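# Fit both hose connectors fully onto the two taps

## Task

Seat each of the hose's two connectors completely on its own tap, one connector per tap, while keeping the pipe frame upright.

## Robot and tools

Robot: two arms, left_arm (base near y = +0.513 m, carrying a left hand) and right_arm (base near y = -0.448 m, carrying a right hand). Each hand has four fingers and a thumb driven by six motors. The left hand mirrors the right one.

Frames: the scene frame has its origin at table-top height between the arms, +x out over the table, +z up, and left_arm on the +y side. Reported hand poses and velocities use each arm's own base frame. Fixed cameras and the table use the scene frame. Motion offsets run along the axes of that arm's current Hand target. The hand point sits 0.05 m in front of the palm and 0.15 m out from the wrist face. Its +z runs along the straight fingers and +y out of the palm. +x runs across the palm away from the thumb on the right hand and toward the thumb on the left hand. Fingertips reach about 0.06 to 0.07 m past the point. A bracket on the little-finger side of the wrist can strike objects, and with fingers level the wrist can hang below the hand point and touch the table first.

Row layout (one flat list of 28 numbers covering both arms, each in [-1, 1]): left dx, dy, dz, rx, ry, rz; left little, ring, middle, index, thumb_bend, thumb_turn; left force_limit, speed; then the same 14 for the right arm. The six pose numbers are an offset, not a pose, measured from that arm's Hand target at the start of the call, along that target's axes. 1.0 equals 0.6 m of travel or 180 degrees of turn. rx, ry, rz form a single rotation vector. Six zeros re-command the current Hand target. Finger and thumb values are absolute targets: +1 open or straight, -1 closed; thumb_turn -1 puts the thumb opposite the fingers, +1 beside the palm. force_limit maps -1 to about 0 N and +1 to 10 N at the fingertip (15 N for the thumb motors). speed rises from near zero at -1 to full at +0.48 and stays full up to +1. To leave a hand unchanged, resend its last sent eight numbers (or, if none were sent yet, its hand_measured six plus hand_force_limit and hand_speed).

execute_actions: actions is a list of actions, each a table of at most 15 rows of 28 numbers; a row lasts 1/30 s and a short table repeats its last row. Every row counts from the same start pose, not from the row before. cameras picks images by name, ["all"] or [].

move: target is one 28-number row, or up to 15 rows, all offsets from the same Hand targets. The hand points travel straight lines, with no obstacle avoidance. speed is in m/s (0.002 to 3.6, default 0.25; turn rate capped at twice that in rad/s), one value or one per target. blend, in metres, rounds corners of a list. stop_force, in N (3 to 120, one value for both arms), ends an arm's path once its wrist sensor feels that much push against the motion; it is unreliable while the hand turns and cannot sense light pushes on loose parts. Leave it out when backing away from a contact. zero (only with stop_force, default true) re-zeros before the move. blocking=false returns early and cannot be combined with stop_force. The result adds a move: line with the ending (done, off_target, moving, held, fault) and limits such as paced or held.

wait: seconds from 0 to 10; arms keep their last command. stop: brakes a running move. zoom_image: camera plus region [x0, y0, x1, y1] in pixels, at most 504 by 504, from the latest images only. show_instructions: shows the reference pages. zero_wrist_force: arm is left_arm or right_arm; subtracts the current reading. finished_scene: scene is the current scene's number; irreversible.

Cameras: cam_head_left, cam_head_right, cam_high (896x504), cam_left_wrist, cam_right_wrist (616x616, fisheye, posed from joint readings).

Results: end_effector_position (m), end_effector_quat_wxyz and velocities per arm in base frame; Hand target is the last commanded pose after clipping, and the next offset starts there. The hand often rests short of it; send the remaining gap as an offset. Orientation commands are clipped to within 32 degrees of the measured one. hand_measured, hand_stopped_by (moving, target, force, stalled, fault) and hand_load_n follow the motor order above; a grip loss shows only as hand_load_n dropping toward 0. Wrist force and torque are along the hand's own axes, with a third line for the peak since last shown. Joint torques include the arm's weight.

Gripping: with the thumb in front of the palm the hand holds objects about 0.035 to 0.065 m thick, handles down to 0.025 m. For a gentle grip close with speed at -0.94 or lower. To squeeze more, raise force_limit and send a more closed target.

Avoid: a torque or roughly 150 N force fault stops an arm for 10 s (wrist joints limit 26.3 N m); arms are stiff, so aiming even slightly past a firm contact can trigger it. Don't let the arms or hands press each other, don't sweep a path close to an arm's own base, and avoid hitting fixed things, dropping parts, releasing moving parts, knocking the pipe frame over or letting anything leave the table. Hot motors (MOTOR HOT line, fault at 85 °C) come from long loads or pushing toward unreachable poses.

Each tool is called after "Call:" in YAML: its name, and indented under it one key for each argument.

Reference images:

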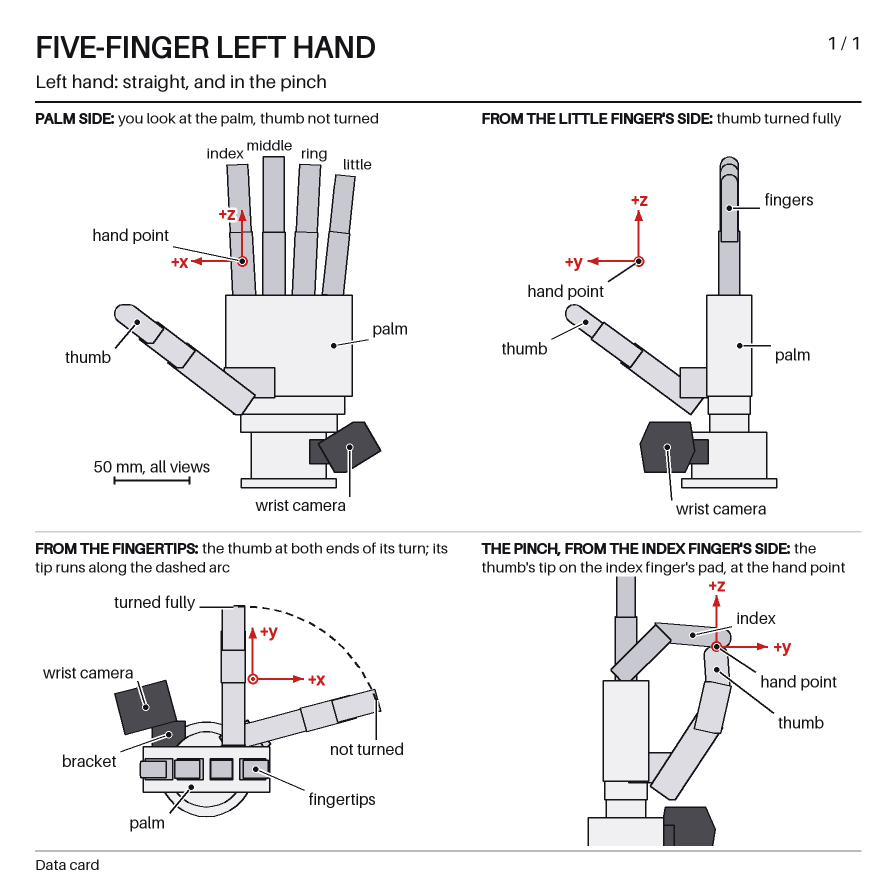

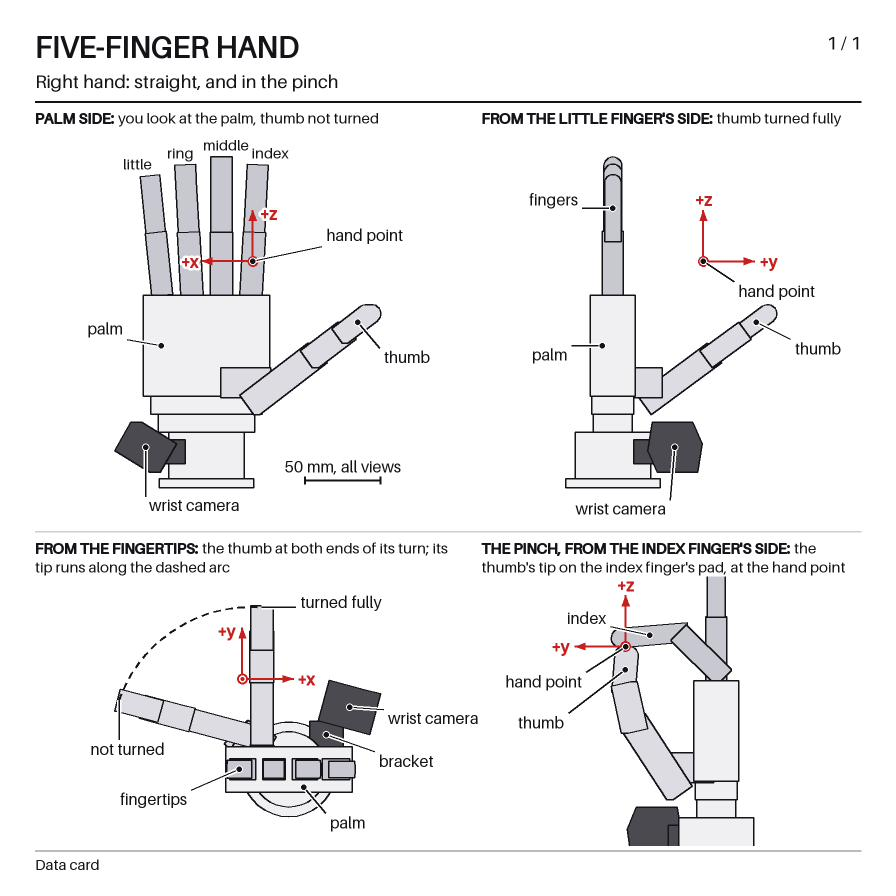

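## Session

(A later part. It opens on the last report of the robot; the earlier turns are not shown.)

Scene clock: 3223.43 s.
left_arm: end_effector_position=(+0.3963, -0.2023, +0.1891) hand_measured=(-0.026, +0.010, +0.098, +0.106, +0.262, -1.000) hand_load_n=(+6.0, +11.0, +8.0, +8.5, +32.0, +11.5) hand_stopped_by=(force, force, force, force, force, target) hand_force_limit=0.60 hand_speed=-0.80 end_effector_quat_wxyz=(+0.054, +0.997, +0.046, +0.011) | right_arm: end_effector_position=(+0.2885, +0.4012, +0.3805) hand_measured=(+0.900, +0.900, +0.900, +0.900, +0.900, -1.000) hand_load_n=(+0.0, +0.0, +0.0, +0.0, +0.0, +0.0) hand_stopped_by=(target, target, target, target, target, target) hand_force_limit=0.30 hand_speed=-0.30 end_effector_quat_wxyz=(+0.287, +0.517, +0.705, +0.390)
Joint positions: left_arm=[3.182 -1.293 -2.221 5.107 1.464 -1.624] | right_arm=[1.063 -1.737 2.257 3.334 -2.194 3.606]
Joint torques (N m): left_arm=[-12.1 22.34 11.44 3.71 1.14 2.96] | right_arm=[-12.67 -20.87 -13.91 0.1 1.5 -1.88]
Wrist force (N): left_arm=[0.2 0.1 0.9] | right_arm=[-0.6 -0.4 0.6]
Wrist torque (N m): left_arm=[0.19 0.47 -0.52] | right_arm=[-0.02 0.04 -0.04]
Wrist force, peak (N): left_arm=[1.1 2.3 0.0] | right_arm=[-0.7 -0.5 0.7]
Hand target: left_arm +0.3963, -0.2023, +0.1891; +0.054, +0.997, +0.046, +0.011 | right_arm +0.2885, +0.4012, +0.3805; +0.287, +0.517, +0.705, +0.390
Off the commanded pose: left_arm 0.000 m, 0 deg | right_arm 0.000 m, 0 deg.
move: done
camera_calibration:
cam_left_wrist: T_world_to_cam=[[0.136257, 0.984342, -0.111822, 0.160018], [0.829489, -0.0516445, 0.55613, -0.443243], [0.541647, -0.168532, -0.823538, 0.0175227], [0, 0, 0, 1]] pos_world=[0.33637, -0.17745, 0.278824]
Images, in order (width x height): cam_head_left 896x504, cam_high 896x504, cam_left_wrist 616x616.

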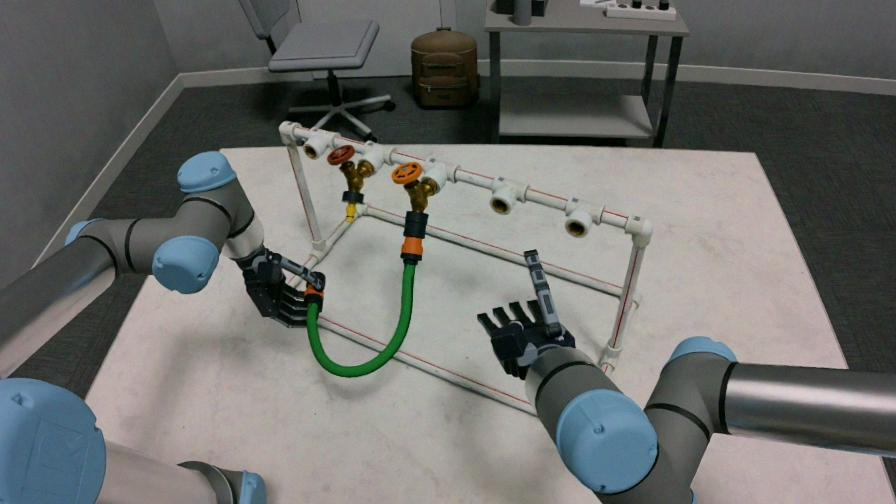

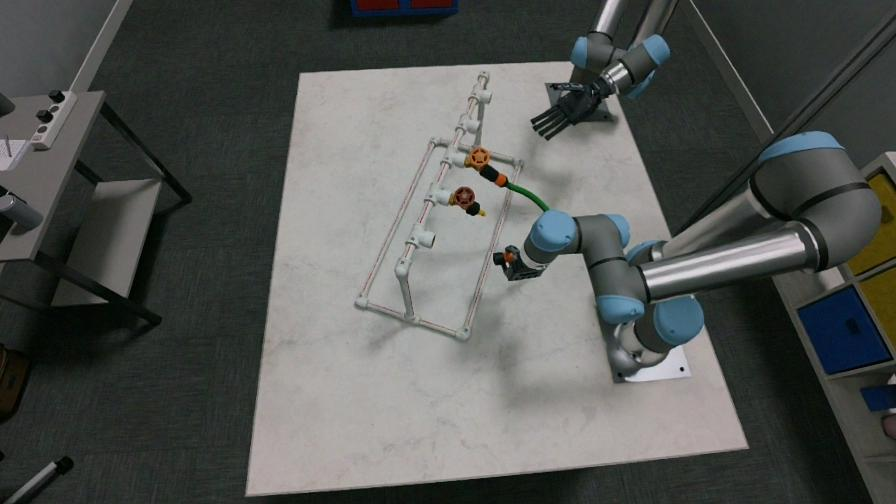

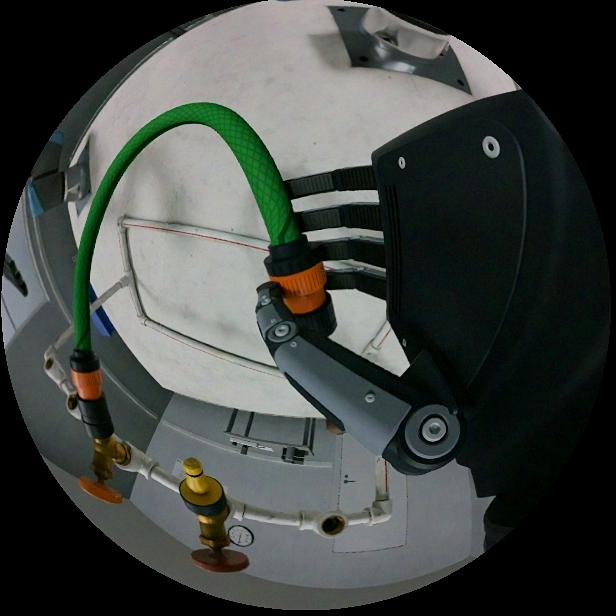

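Call:
move:
  target: [0.0108,0.0962,-0.1032,-0.0015,0.208,0.105,-0.25,-0.25,-0.25,-0.25,0.1,-1,0.6,-0.8,0,0,0,0,0,0,0.9,0.9,0.9,0.9,0.9,-1,0.3,-0.3]
  speed: 0.1
  cameras: ["cam_head_left","cam_high","cam_left_wrist"]

Scene clock: 3258.23 s.
left_arm: end_effector_position=(+0.4063, -0.2523, +0.2570) hand_measured=(-0.026, +0.010, +0.098, +0.106, +0.262, -1.000) hand_load_n=(+6.5, +12.0, +8.5, +8.5, +32.0, +11.0) hand_stopped_by=(force, force, force, force, force, target) hand_force_limit=0.60 hand_speed=-0.80 end_effector_quat_wxyz=(+0.036, +0.935, -0.101, +0.338) | right_arm: end_effector_position=(+0.2885, +0.4012, +0.3805) hand_measured=(+0.900, +0.900, +0.900, +0.900, +0.900, -1.000) hand_load_n=(+0.0, +0.0, +0.0, +0.0, +0.0, +0.0) hand_stopped_by=(target, target, target, target, target, target) hand_force_limit=0.30 hand_speed=-0.30 end_effector_quat_wxyz=(+0.287, +0.517, +0.705, +0.390)
Joint positions: left_arm=[3.055 -1.158 -2.476 5.894 1.491 -1.472] | right_arm=[1.063 -1.737 2.257 3.334 -2.194 3.606]
Joint torques (N m): left_arm=[-12.7 -6.55 10.65 4.41 -2.25 2.61] | right_arm=[-12.69 -21.08 -14.32 -0.03 1.46 -1.73]
Wrist force (N): left_arm=[-2.8 -1.0 1.1] | right_arm=[-0.6 -0.3 0.4]
Wrist torque (N m): left_arm=[0.29 0.53 -0.45] | right_arm=[0.00 0.05 -0.03]
Wrist force, peak (N): left_arm=[-2.9 -1.2 1.1] | right_arm=[-0.6 -0.5 0.6]
Hand target: left_arm +0.4063, -0.2523, +0.2570; +0.036, +0.935, -0.101, +0.338 | right_arm +0.2885, +0.4012, +0.3805; +0.287, +0.517, +0.705, +0.390
Off the commanded pose: left_arm 0.000 m, 0 deg | right_arm 0.000 m, 0 deg.
move: done
camera_calibration:
cam_left_wrist: T_world_to_cam=[[0.383121, 0.913462, 0.137132, 0.0332022], [0.256727, -0.247913, 0.934147, -0.405762], [0.887305, -0.322686, -0.329491, -0.246706], [0, 0, 0, 1]] pos_world=[0.310353, -0.210531, 0.293201]
Images, in order (width x height): cam_head_left 896x504, cam_high 896x504, cam_left_wrist 616x616.

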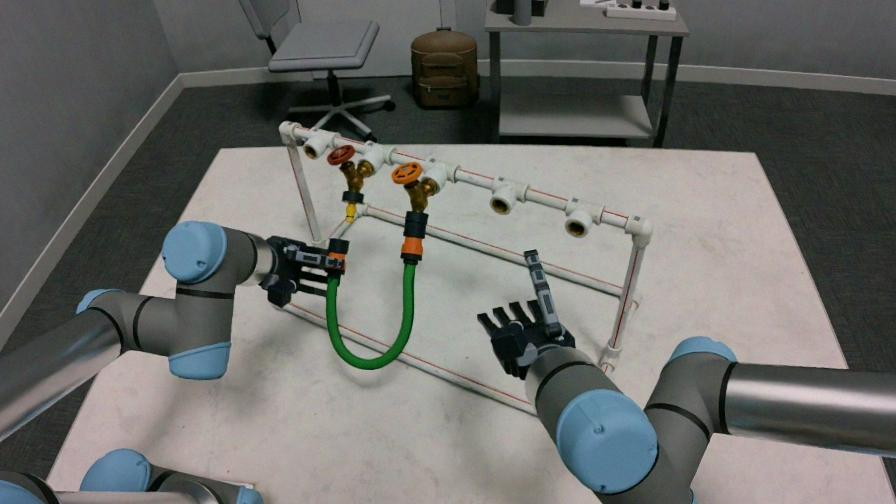

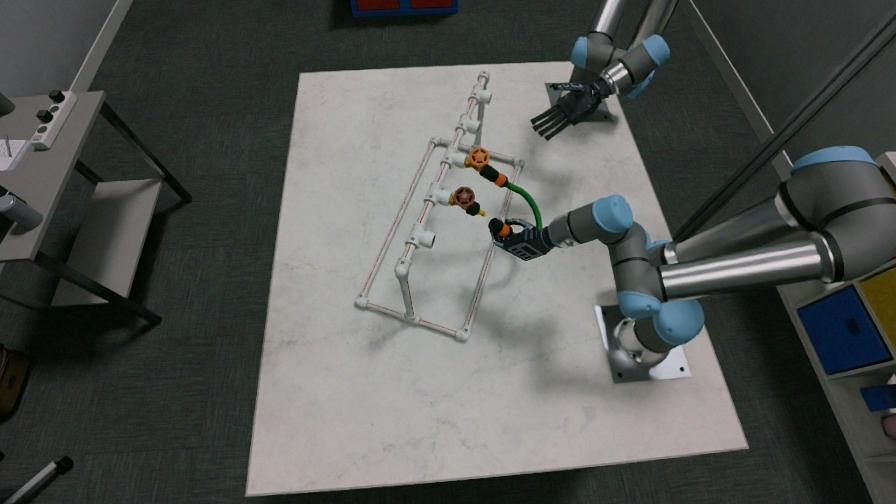

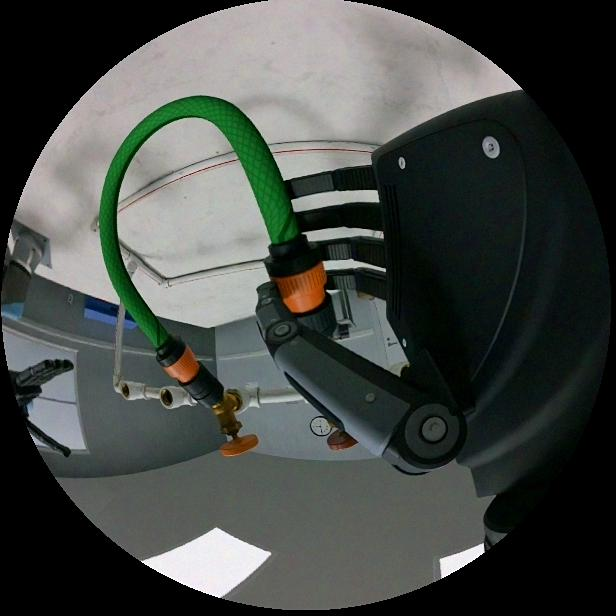

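Call:
zoom_image:
  camera: "cam_head_left"
  region: [290, 150, 440, 300]

Call:
zoom_image:
  camera: "cam_high"
  region: [430, 160, 550, 280]

Scaled by 3.360 from the camera's 896x504 image, which has a finer 1280x720 frame.

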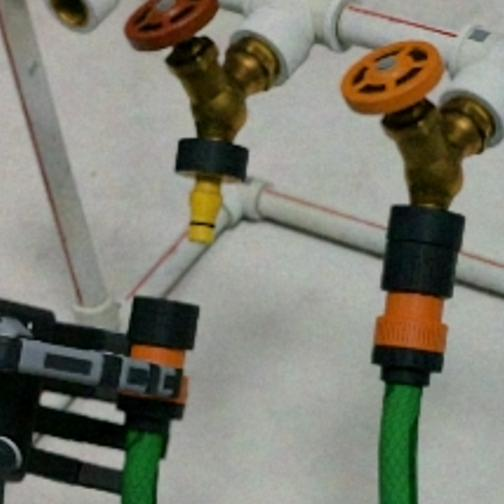

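Scaled by 4.200 from the camera's 896x504 image, which has a finer 1280x720 frame.

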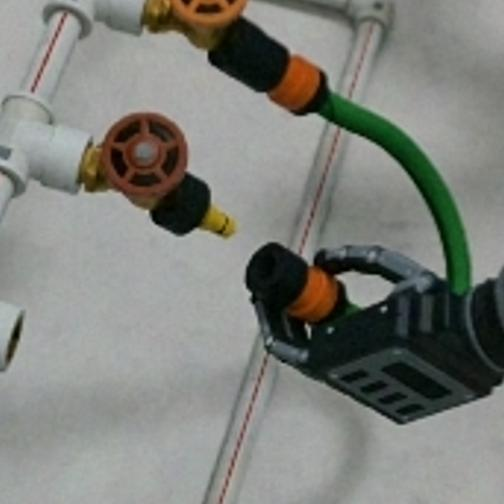

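Call:
zoom_image:
  camera: "cam_high"
  region: [465, 190, 525, 250]

Call:
zoom_image:
  camera: "cam_head_left"
  region: [315, 185, 385, 285]

Call:
zoom_image:
  camera: "cam_left_wrist"
  region: [220, 210, 400, 390]

Scaled by 8.400 from the camera's 896x504 image, which has a finer 1280x720 frame.

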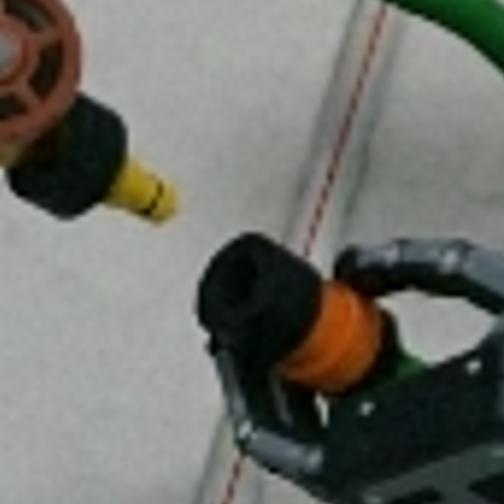

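Scaled by 5.040 from the camera's 896x504 image, which has a finer 1280x720 frame.

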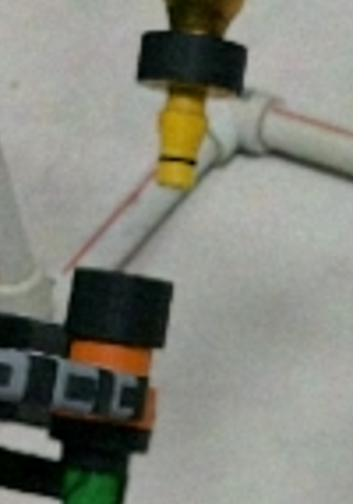

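Scaled by 2.800 from the camera's 616x616 image, which has a finer 880x880 frame.

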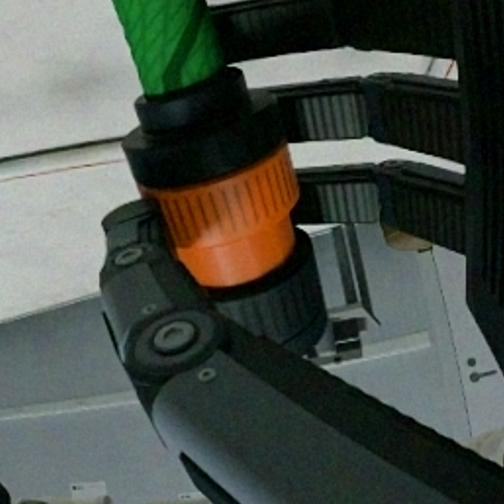

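Call:
zoom_image:
  camera: "cam_head_left"
  region: [322, 234, 362, 284]

Call:
zoom_image:
  camera: "cam_head_left"
  region: [332, 184, 372, 234]

Call:
zoom_image:
  camera: "cam_high"
  region: [485, 210, 520, 245]

Call:
zoom_image:
  camera: "cam_high"
  region: [460, 192, 495, 227]

Scaled by 10.080 from the camera's 896x504 image, which has a finer 1280x720 frame.

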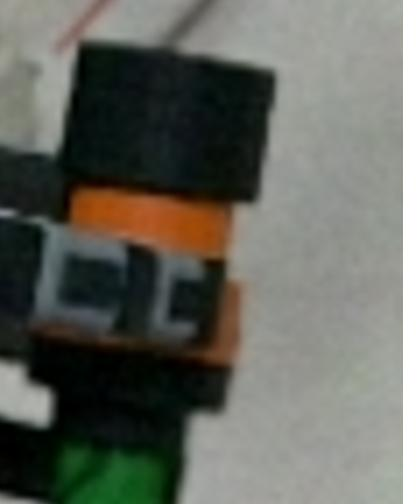

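Scaled by 10.080 from the camera's 896x504 image, which has a finer 1280x720 frame.

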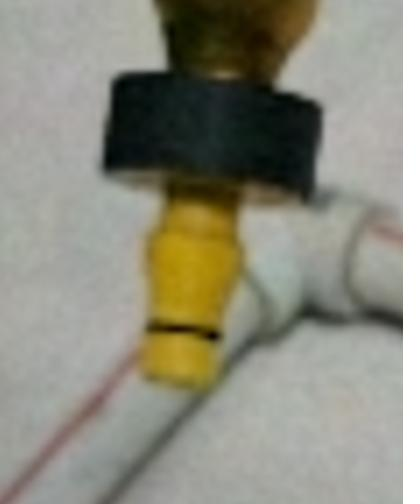

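Scaled by 14.400 from the camera's 896x504 image, which has a finer 1280x720 frame.

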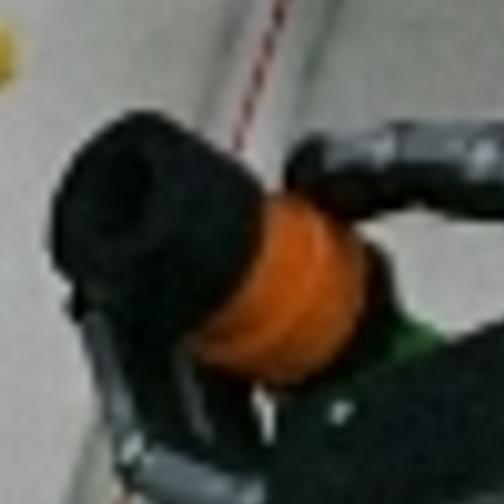

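Scaled by 14.400 from the camera's 896x504 image, which has a finer 1280x720 frame.

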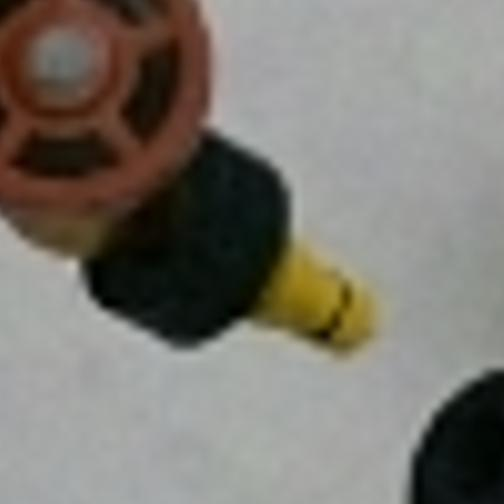

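Call:
move:
  target: [0.03,0.0173,0,0,-0.0067,-0.0022,-0.25,-0.25,-0.25,-0.25,0.1,-1,0.6,-0.8,0,0,0,0,0,0,0.9,0.9,0.9,0.9,0.9,-1,0.3,-0.3]
  speed: 0.06
  cameras: ["cam_head_left","cam_high","cam_left_wrist"]

Call:
zoom_image:
  camera: "cam_head_left"
  region: [320, 180, 390, 270]

Call:
zoom_image:
  camera: "cam_high"
  region: [460, 190, 520, 250]

Scene clock: 3319.23 s.
left_arm: end_effector_position=(+0.4176, -0.2653, +0.2685) hand_measured=(-0.026, +0.010, +0.098, +0.106, +0.262, -1.000) hand_load_n=(+7.0, +11.5, +8.0, +8.0, +32.5, +11.0) hand_stopped_by=(force, force, force, force, force, target) hand_force_limit=0.60 hand_speed=-0.80 end_effector_quat_wxyz=(+0.036, +0.939, -0.098, +0.328) | right_arm: end_effector_position=(+0.2885, +0.4012, +0.3805) hand_measured=(+0.900, +0.900, +0.900, +0.900, +0.900, -1.000) hand_load_n=(+0.0, +0.5, +0.0, +0.0, -0.5, +0.0) hand_stopped_by=(target, target, target, target, target, target) hand_force_limit=0.30 hand_speed=-0.30 end_effector_quat_wxyz=(+0.287, +0.517, +0.705, +0.390)
Joint positions: left_arm=[3.008 -1.199 -2.407 5.847 1.522 -1.514] | right_arm=[1.063 -1.737 2.257 3.334 -2.194 3.606]
Joint torques (N m): left_arm=[-12.7 -3.74 29.64 0.41 0.89 -2.7] | right_arm=[-12.3 -21.31 -14.88 -0.04 1.37 -1.76]
Wrist force (N): left_arm=[-3.3 -1.0 1.1] | right_arm=[-0.4 -0.3 0.5]
Wrist torque (N m): left_arm=[0.24 0.51 -0.25] | right_arm=[0.01 0.02 -0.02]
Wrist force, peak (N): left_arm=[-3.3 -2.0 1.2] | right_arm=[-0.7 -0.5 0.7]
Hand target: left_arm +0.4177, -0.2654, +0.2685; +0.036, +0.939, -0.098, +0.328 | right_arm +0.2885, +0.4012, +0.3805; +0.287, +0.517, +0.705, +0.390
Off the commanded pose: left_arm 0.000 m, 0 deg | right_arm 0.000 m, 0 deg.
move: done
camera_calibration:
cam_left_wrist: T_world_to_cam=[[0.381113, 0.915475, 0.129069, 0.0427643], [0.277795, -0.246547, 0.928464, -0.429564], [0.881806, -0.317995, -0.348276, -0.248608], [0, 0, 0, 1]] pos_world=[0.322257, -0.224113, 0.306731]
Images, in order (width x height): cam_head_left 896x504, cam_high 896x504, cam_left_wrist 616x616.

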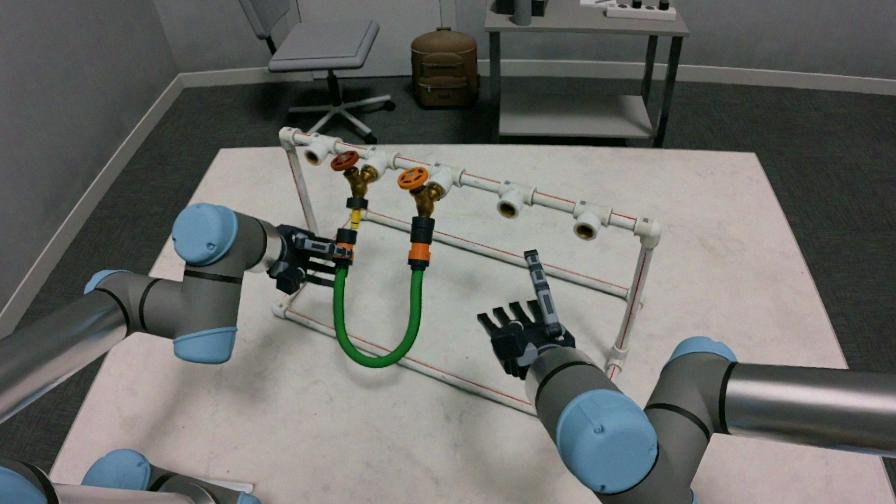

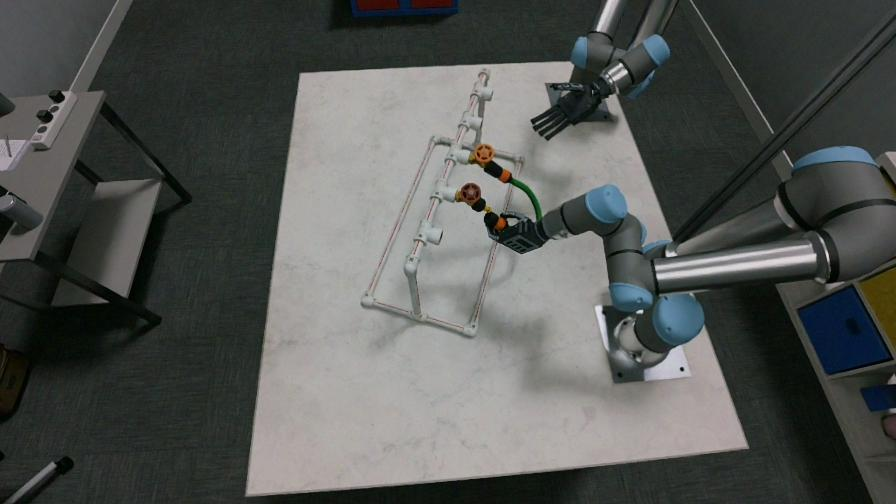

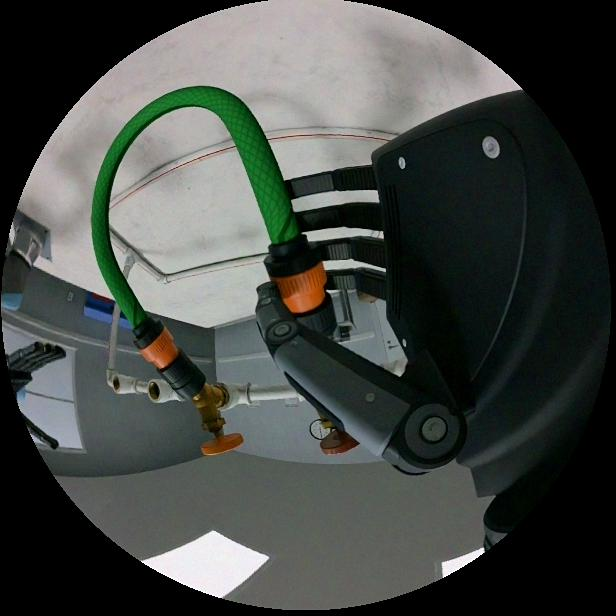

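Scaled by 5.600 from the camera's 896x504 image, which has a finer 1280x720 frame.

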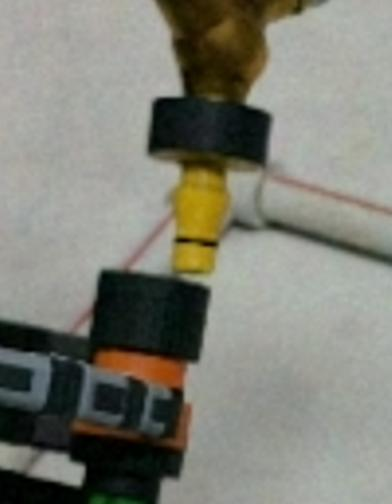

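Scaled by 8.400 from the camera's 896x504 image, which has a finer 1280x720 frame.

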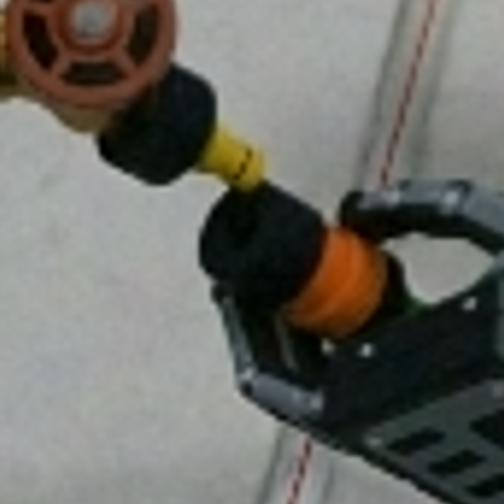

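Call:
wait:
  seconds: 1
  cameras: ["cam_head_left","cam_high"]

Call:
zoom_image:
  camera: "cam_head_left"
  region: [320, 180, 390, 270]

Call:
zoom_image:
  camera: "cam_high"
  region: [460, 190, 520, 250]

Scene clock: 3343.57 s.
left_arm: end_effector_position=(+0.4177, -0.2654, +0.2685) hand_measured=(-0.026, +0.010, +0.098, +0.106, +0.262, -1.000) hand_load_n=(+7.0, +11.5, +8.0, +8.0, +32.5, +11.0) hand_stopped_by=(force, force, force, force, force, target) hand_force_limit=0.60 hand_speed=-0.80 end_effector_quat_wxyz=(+0.036, +0.939, -0.098, +0.328) | right_arm: end_effector_position=(+0.2885, +0.4012, +0.3805) hand_measured=(+0.900, +0.900, +0.900, +0.900, +0.900, -1.000) hand_load_n=(+0.0, +0.0, +0.0, +0.0, -0.5, +0.0) hand_stopped_by=(target, target, target, target, target, target) hand_force_limit=0.30 hand_speed=-0.30 end_effector_quat_wxyz=(+0.287, +0.517, +0.705, +0.390)
Joint positions: left_arm=[3.008 -1.199 -2.407 5.847 1.522 -1.514] | right_arm=[1.063 -1.737 2.257 3.334 -2.194 3.606]
Joint torques (N m): left_arm=[-11.79 -4.04 28.8 0.38 0.74 -2.61] | right_arm=[-12.71 -21.5 -14.26 -0.09 1.2 -1.63]
Wrist force (N): left_arm=[-3.5 -0.9 1.0] | right_arm=[-0.5 -0.6 0.5]
Wrist torque (N m): left_arm=[0.28 0.51 -0.26] | right_arm=[-0.03 0.04 -0.03]
Wrist force, peak (N): left_arm=[-3.8 -1.0 1.1] | right_arm=[-0.6 -0.6 0.5]
Hand target: left_arm +0.4177, -0.2654, +0.2685; +0.036, +0.939, -0.098, +0.328 | right_arm +0.2885, +0.4012, +0.3805; +0.287, +0.517, +0.705, +0.390
Off the commanded pose: left_arm 0.000 m, 0 deg | right_arm 0.000 m, 0 deg.
wait: 1.00 s; at rest from the start
Images, in order (width x height): cam_head_left 896x504, cam_high 896x504.

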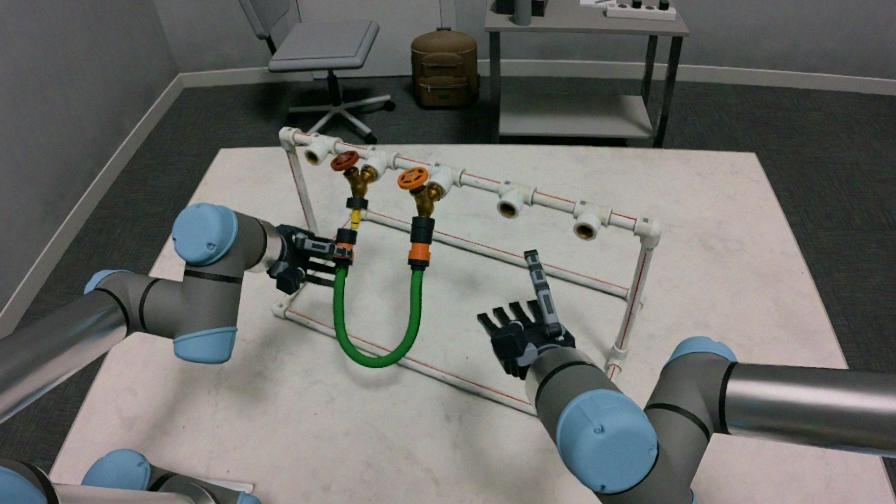

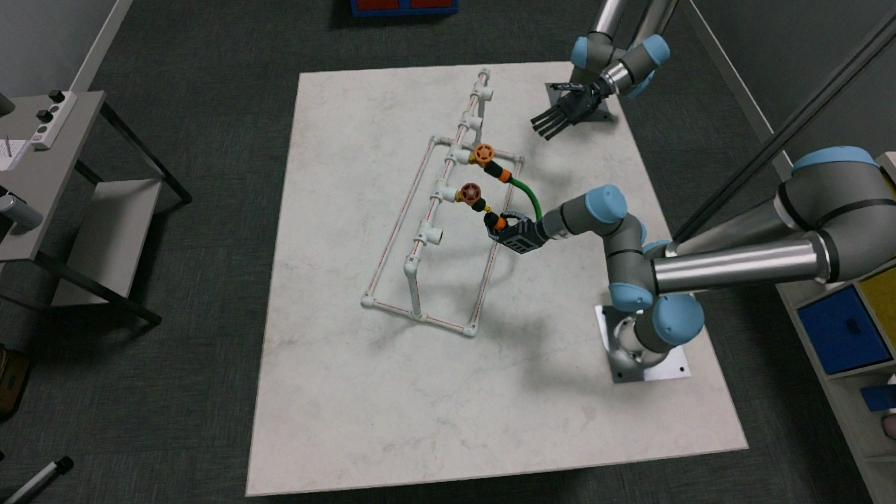

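Scaled by 5.600 from the camera's 896x504 image, which has a finer 1280x720 frame.

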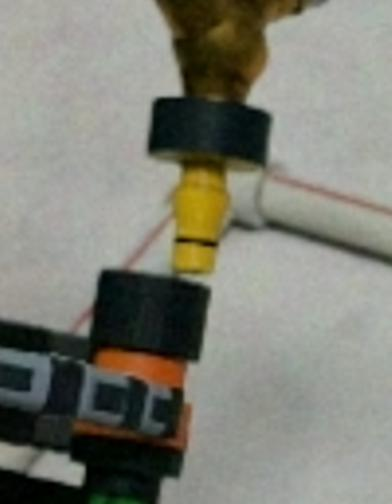

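Scaled by 8.400 from the camera's 896x504 image, which has a finer 1280x720 frame.

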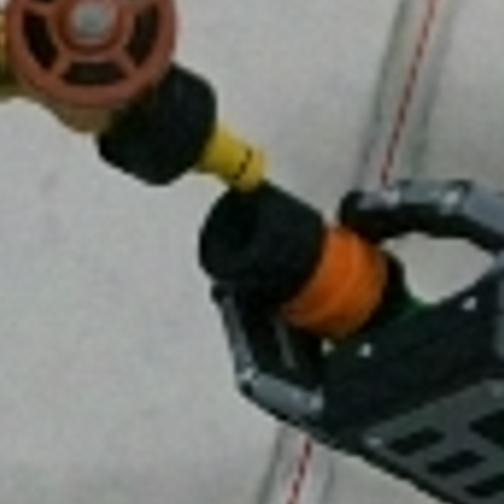

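Call:
move:
  target: [-0.01,0.0208,-0.0117,0,0,0,-0.25,-0.25,-0.25,-0.25,0.1,-1,0.6,-0.8,0,0,0,0,0,0,0.9,0.9,0.9,0.9,0.9,-1,0.3,-0.3]
  speed: 0.05
  cameras: ["cam_head_left","cam_high"]

Call:
zoom_image:
  camera: "cam_head_left"
  region: [330, 185, 380, 275]

Call:
zoom_image:
  camera: "cam_high"
  region: [465, 190, 515, 240]

Call:
zoom_image:
  camera: "cam_high"
  region: [350, 60, 550, 360]

Scene clock: 3351.97 s.
left_arm: end_effector_position=(+0.4063, -0.2756, +0.2703) hand_measured=(-0.026, +0.010, +0.098, +0.106, +0.262, -1.000) hand_load_n=(+8.0, +11.5, +7.5, +7.5, +33.0, +11.0) hand_stopped_by=(force, force, force, force, force, target) hand_force_limit=0.60 hand_speed=-0.80 end_effector_quat_wxyz=(+0.036, +0.939, -0.098, +0.328) | right_arm: end_effector_position=(+0.2885, +0.4012, +0.3805) hand_measured=(+0.900, +0.900, +0.900, +0.900, +0.900, -1.000) hand_load_n=(+0.0, +0.0, +0.0, +0.0, +0.0, +0.0) hand_stopped_by=(target, target, target, target, target, target) hand_force_limit=0.30 hand_speed=-0.30 end_effector_quat_wxyz=(+0.287, +0.517, +0.705, +0.390)
Joint positions: left_arm=[2.964 -1.184 -2.41 5.837 1.549 -1.548] | right_arm=[1.063 -1.737 2.257 3.334 -2.194 3.606]
Joint torques (N m): left_arm=[-12.63 17.79 11.03 0.31 0.59 -2.92] | right_arm=[-12.22 -20.87 -13.54 -0.13 1.03 -1.65]
Wrist force (N): left_arm=[-3.4 -2.0 1.2] | right_arm=[-0.3 -0.5 0.5]
Wrist torque (N m): left_arm=[0.28 0.55 -0.13] | right_arm=[-0.02 0.01 -0.02]
Wrist force, peak (N): left_arm=[-3.7 -2.2 1.3] | right_arm=[-0.6 -0.6 0.6]
Hand target: left_arm +0.4062, -0.2757, +0.2703; +0.036, +0.939, -0.098, +0.328 | right_arm +0.2885, +0.4012, +0.3805; +0.287, +0.517, +0.705, +0.390
Off the commanded pose: left_arm 0.000 m, 0 deg | right_arm 0.000 m, 0 deg.
move: done
Images, in order (width x height): cam_head_left 896x504, cam_high 896x504.

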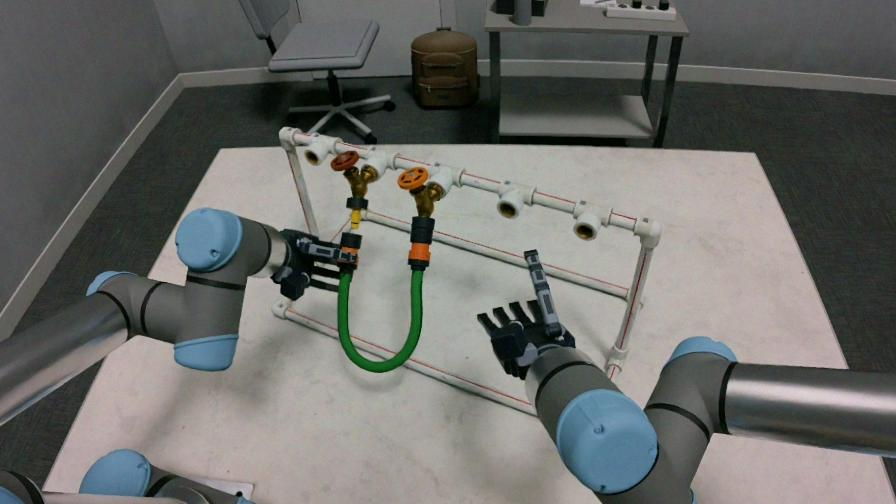

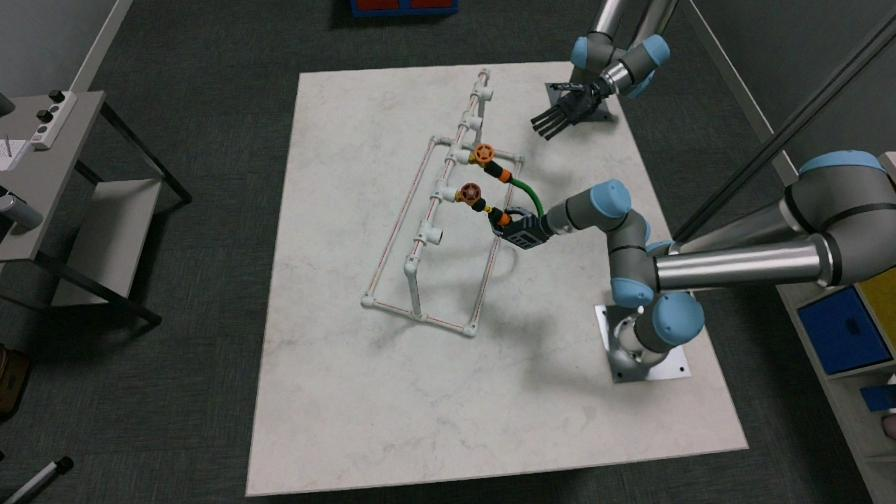

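Scaled by 5.600 from the camera's 896x504 image, which has a finer 1280x720 frame.

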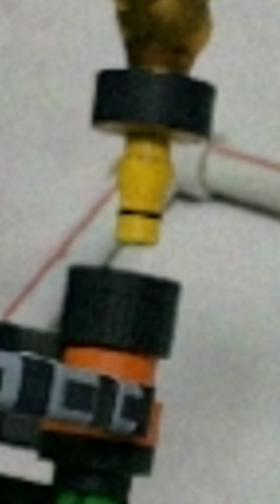

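Scaled by 10.080 from the camera's 896x504 image, which has a finer 1280x720 frame.

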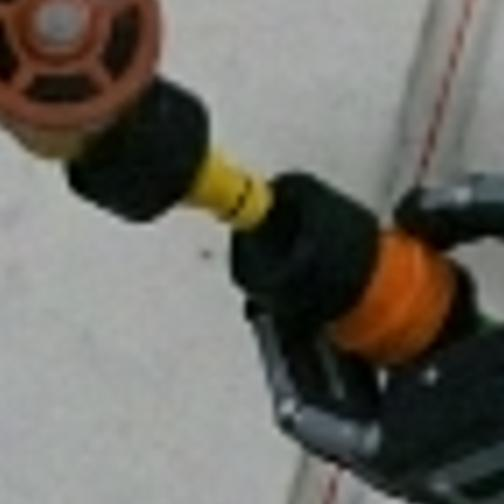

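Scaled by 1.680 from the camera's 896x504 image, which has a finer 1280x720 frame.

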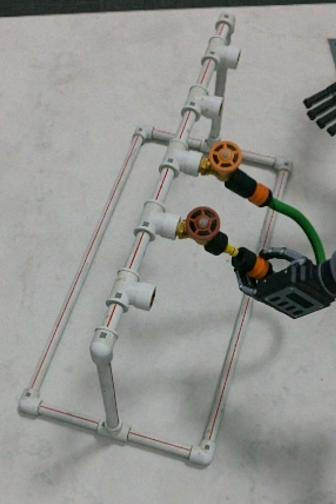

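Call:
move:
  target:
    - [0,0.0043,-0.0022,0,0,-0.0089,-0.25,-0.25,-0.25,-0.25,0.1,-1,0.6,-0.8,0,0,0,0,0,0,0.9,0.9,0.9,0.9,0.9,-1,0.3,-0.3]
    - [0.037,0.0032,-0.0022,0,0,-0.0089,-0.25,-0.25,-0.25,-0.25,0.1,-1,0.6,-0.8,0,0,0,0,0,0,0.9,0.9,0.9,0.9,0.9,-1,0.3,-0.3]
  speed: 0.02
  stop_force: 7
  cameras: ["cam_head_left","cam_high"]

Call:
zoom_image:
  camera: "cam_head_left"
  region: [330, 175, 390, 265]

Call:
zoom_image:
  camera: "cam_high"
  region: [465, 190, 515, 240]

Scene clock: 3364.37 s.
left_arm: end_effector_position=(+0.4054, -0.2780, +0.2717) hand_measured=(-0.026, +0.010, +0.098, +0.106, +0.262, -1.000) hand_load_n=(+7.5, +11.5, +7.5, +7.0, +34.0, +10.0) hand_stopped_by=(force, force, force, force, force, target) hand_force_limit=0.60 hand_speed=-0.80 end_effector_quat_wxyz=(+0.040, +0.940, -0.085, +0.327) | right_arm: end_effector_position=(+0.2885, +0.4012, +0.3805) hand_measured=(+0.900, +0.900, +0.900, +0.900, +0.900, -1.000) hand_load_n=(+0.0, +0.0, +0.0, +0.0, +0.0, +0.0) hand_stopped_by=(target, target, target, target, target, target) hand_force_limit=0.30 hand_speed=-0.30 end_effector_quat_wxyz=(+0.287, +0.517, +0.705, +0.390)
Joint positions: left_arm=[2.952 -1.184 -2.409 5.835 1.556 -1.585] | right_arm=[1.063 -1.737 2.257 3.334 -2.194 3.606]
Joint torques (N m): left_arm=[9.15 20.12 14.85 5.88 -1.38 2.01] | right_arm=[-13.07 -21.53 -14.56 0.03 1.06 -1.47]
Wrist force (N): left_arm=[-9.0 1.1 3.8] | right_arm=[-0.5 -0.4 0.7]
Wrist torque (N m): left_arm=[0.28 0.51 -0.18] | right_arm=[-0.01 0.03 -0.03]
Wrist force, peak (N): left_arm=[-11.0 0.5 4.7] | right_arm=[-0.6 -0.4 0.7]
Hand target: left_arm +0.4054, -0.2780, +0.2717; +0.040, +0.940, -0.085, +0.327 (not the last commanded pose) | right_arm +0.2885, +0.4012, +0.3805; +0.287, +0.517, +0.705, +0.390
Off the commanded pose: left_arm 0.022 m, 0 deg | right_arm 0.000 m, 0 deg.
move: contact (left_arm); path passed 1 of 2 targets
Images, in order (width x height): cam_head_left 896x504, cam_high 896x504.

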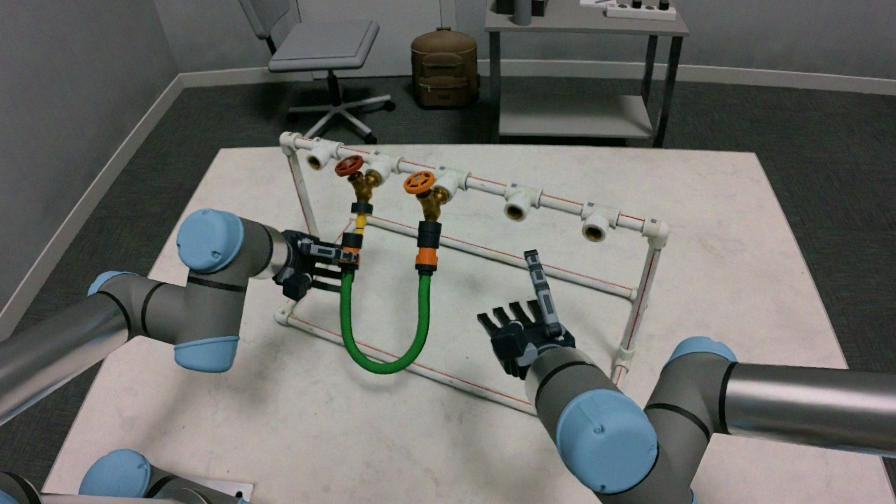

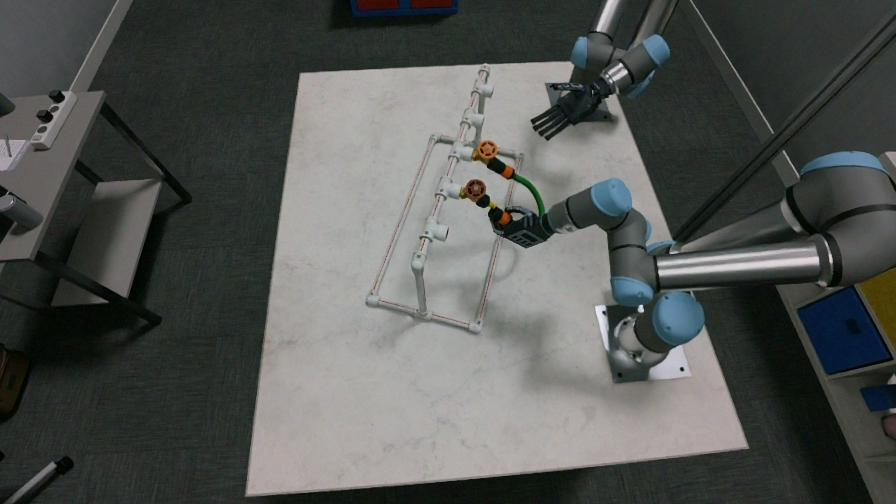

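Scaled by 5.600 from the camera's 896x504 image, which has a finer 1280x720 frame.

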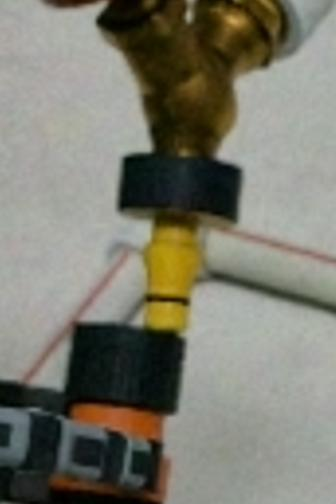

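Scaled by 10.080 from the camera's 896x504 image, which has a finer 1280x720 frame.

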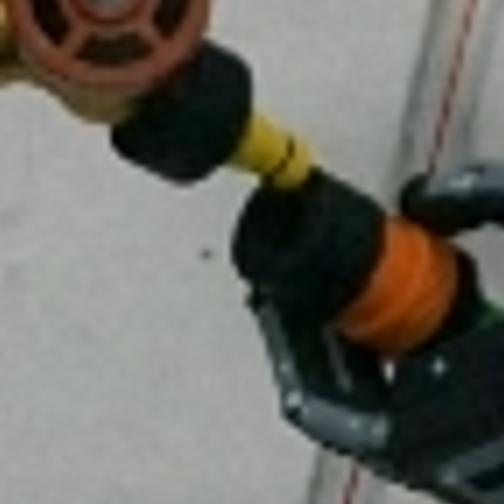

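Call:
move:
  target: [-0.0167,0,0,0,0,0,-0.25,-0.25,-0.25,-0.25,0.1,-1,0.6,-0.8,0,0,0,0,0,0,0.9,0.9,0.9,0.9,0.9,-1,0.3,-0.3]
  speed: 0.05
  cameras: ["cam_head_left","cam_high"]

Call:
zoom_image:
  camera: "cam_head_left"
  region: [330, 185, 380, 275]

Call:
zoom_image:
  camera: "cam_high"
  region: [465, 190, 515, 240]

Scene clock: 3377.93 s.
left_arm: end_effector_position=(+0.3977, -0.2767, +0.2655) hand_measured=(-0.026, +0.010, +0.098, +0.106, +0.262, -1.000) hand_load_n=(+7.0, +11.5, +8.0, +8.0, +33.0, +10.5) hand_stopped_by=(force, force, force, force, force, target) hand_force_limit=0.60 hand_speed=-0.80 end_effector_quat_wxyz=(+0.040, +0.940, -0.085, +0.327) | right_arm: end_effector_position=(+0.2885, +0.4012, +0.3805) hand_measured=(+0.900, +0.900, +0.900, +0.900, +0.900, -1.000) hand_load_n=(+0.0, +0.0, +0.0, +0.0, +0.0, +0.0) hand_stopped_by=(target, target, target, target, target, target) hand_force_limit=0.30 hand_speed=-0.30 end_effector_quat_wxyz=(+0.287, +0.517, +0.705, +0.390)
Joint positions: left_arm=[2.951 -1.169 -2.435 5.846 1.557 -1.585] | right_arm=[1.063 -1.737 2.257 3.334 -2.194 3.606]
Joint torques (N m): left_arm=[-11.91 16.96 10.5 4.37 0.76 -2.78] | right_arm=[-12.59 -21.14 -14.73 0.09 1.05 -1.47]
Wrist force (N): left_arm=[-3.5 -0.8 1.1] | right_arm=[-0.6 -0.5 0.4]
Wrist torque (N m): left_arm=[0.31 0.55 -0.30] | right_arm=[-0.02 0.05 -0.04]
Wrist force, peak (N): left_arm=[-9.2 1.2 3.5] | right_arm=[-0.7 -0.6 0.6]
Hand target: left_arm +0.3977, -0.2767, +0.2654; +0.040, +0.940, -0.085, +0.327 | right_arm +0.2885, +0.4012, +0.3805; +0.287, +0.517, +0.705, +0.390
Off the commanded pose: left_arm 0.000 m, 0 deg | right_arm 0.000 m, 0 deg.
move: done
Images, in order (width x height): cam_head_left 896x504, cam_high 896x504.

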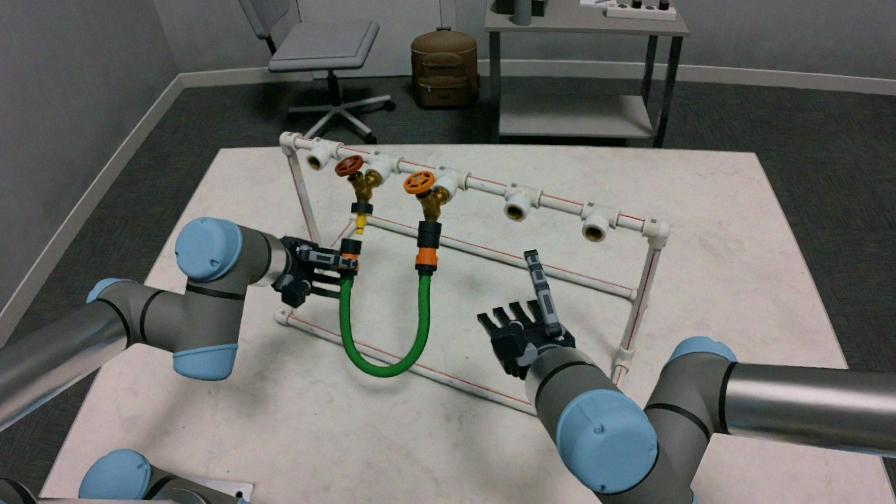

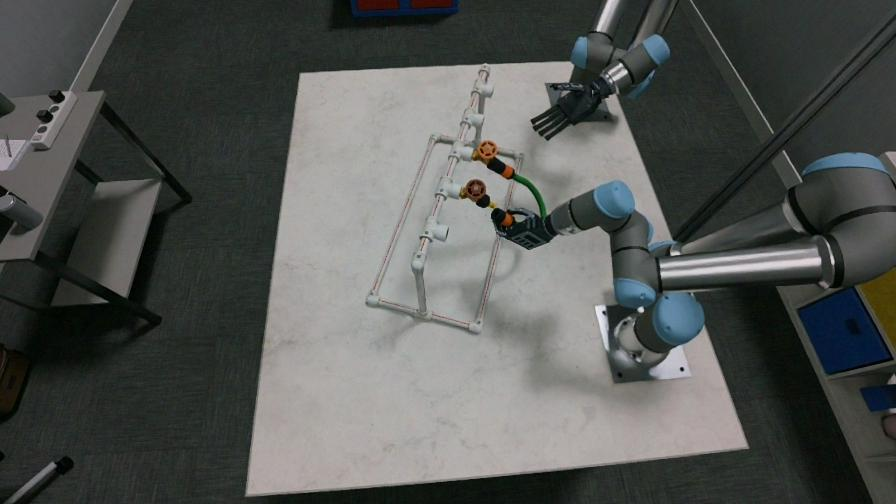

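Scaled by 5.600 from the camera's 896x504 image, which has a finer 1280x720 frame.

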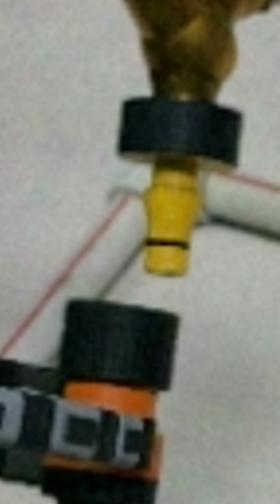

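Scaled by 10.080 from the camera's 896x504 image, which has a finer 1280x720 frame.

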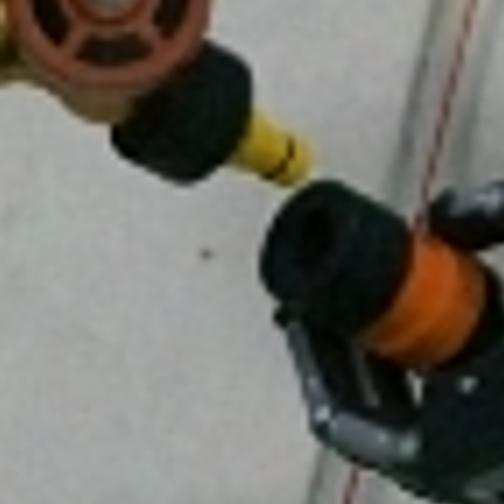

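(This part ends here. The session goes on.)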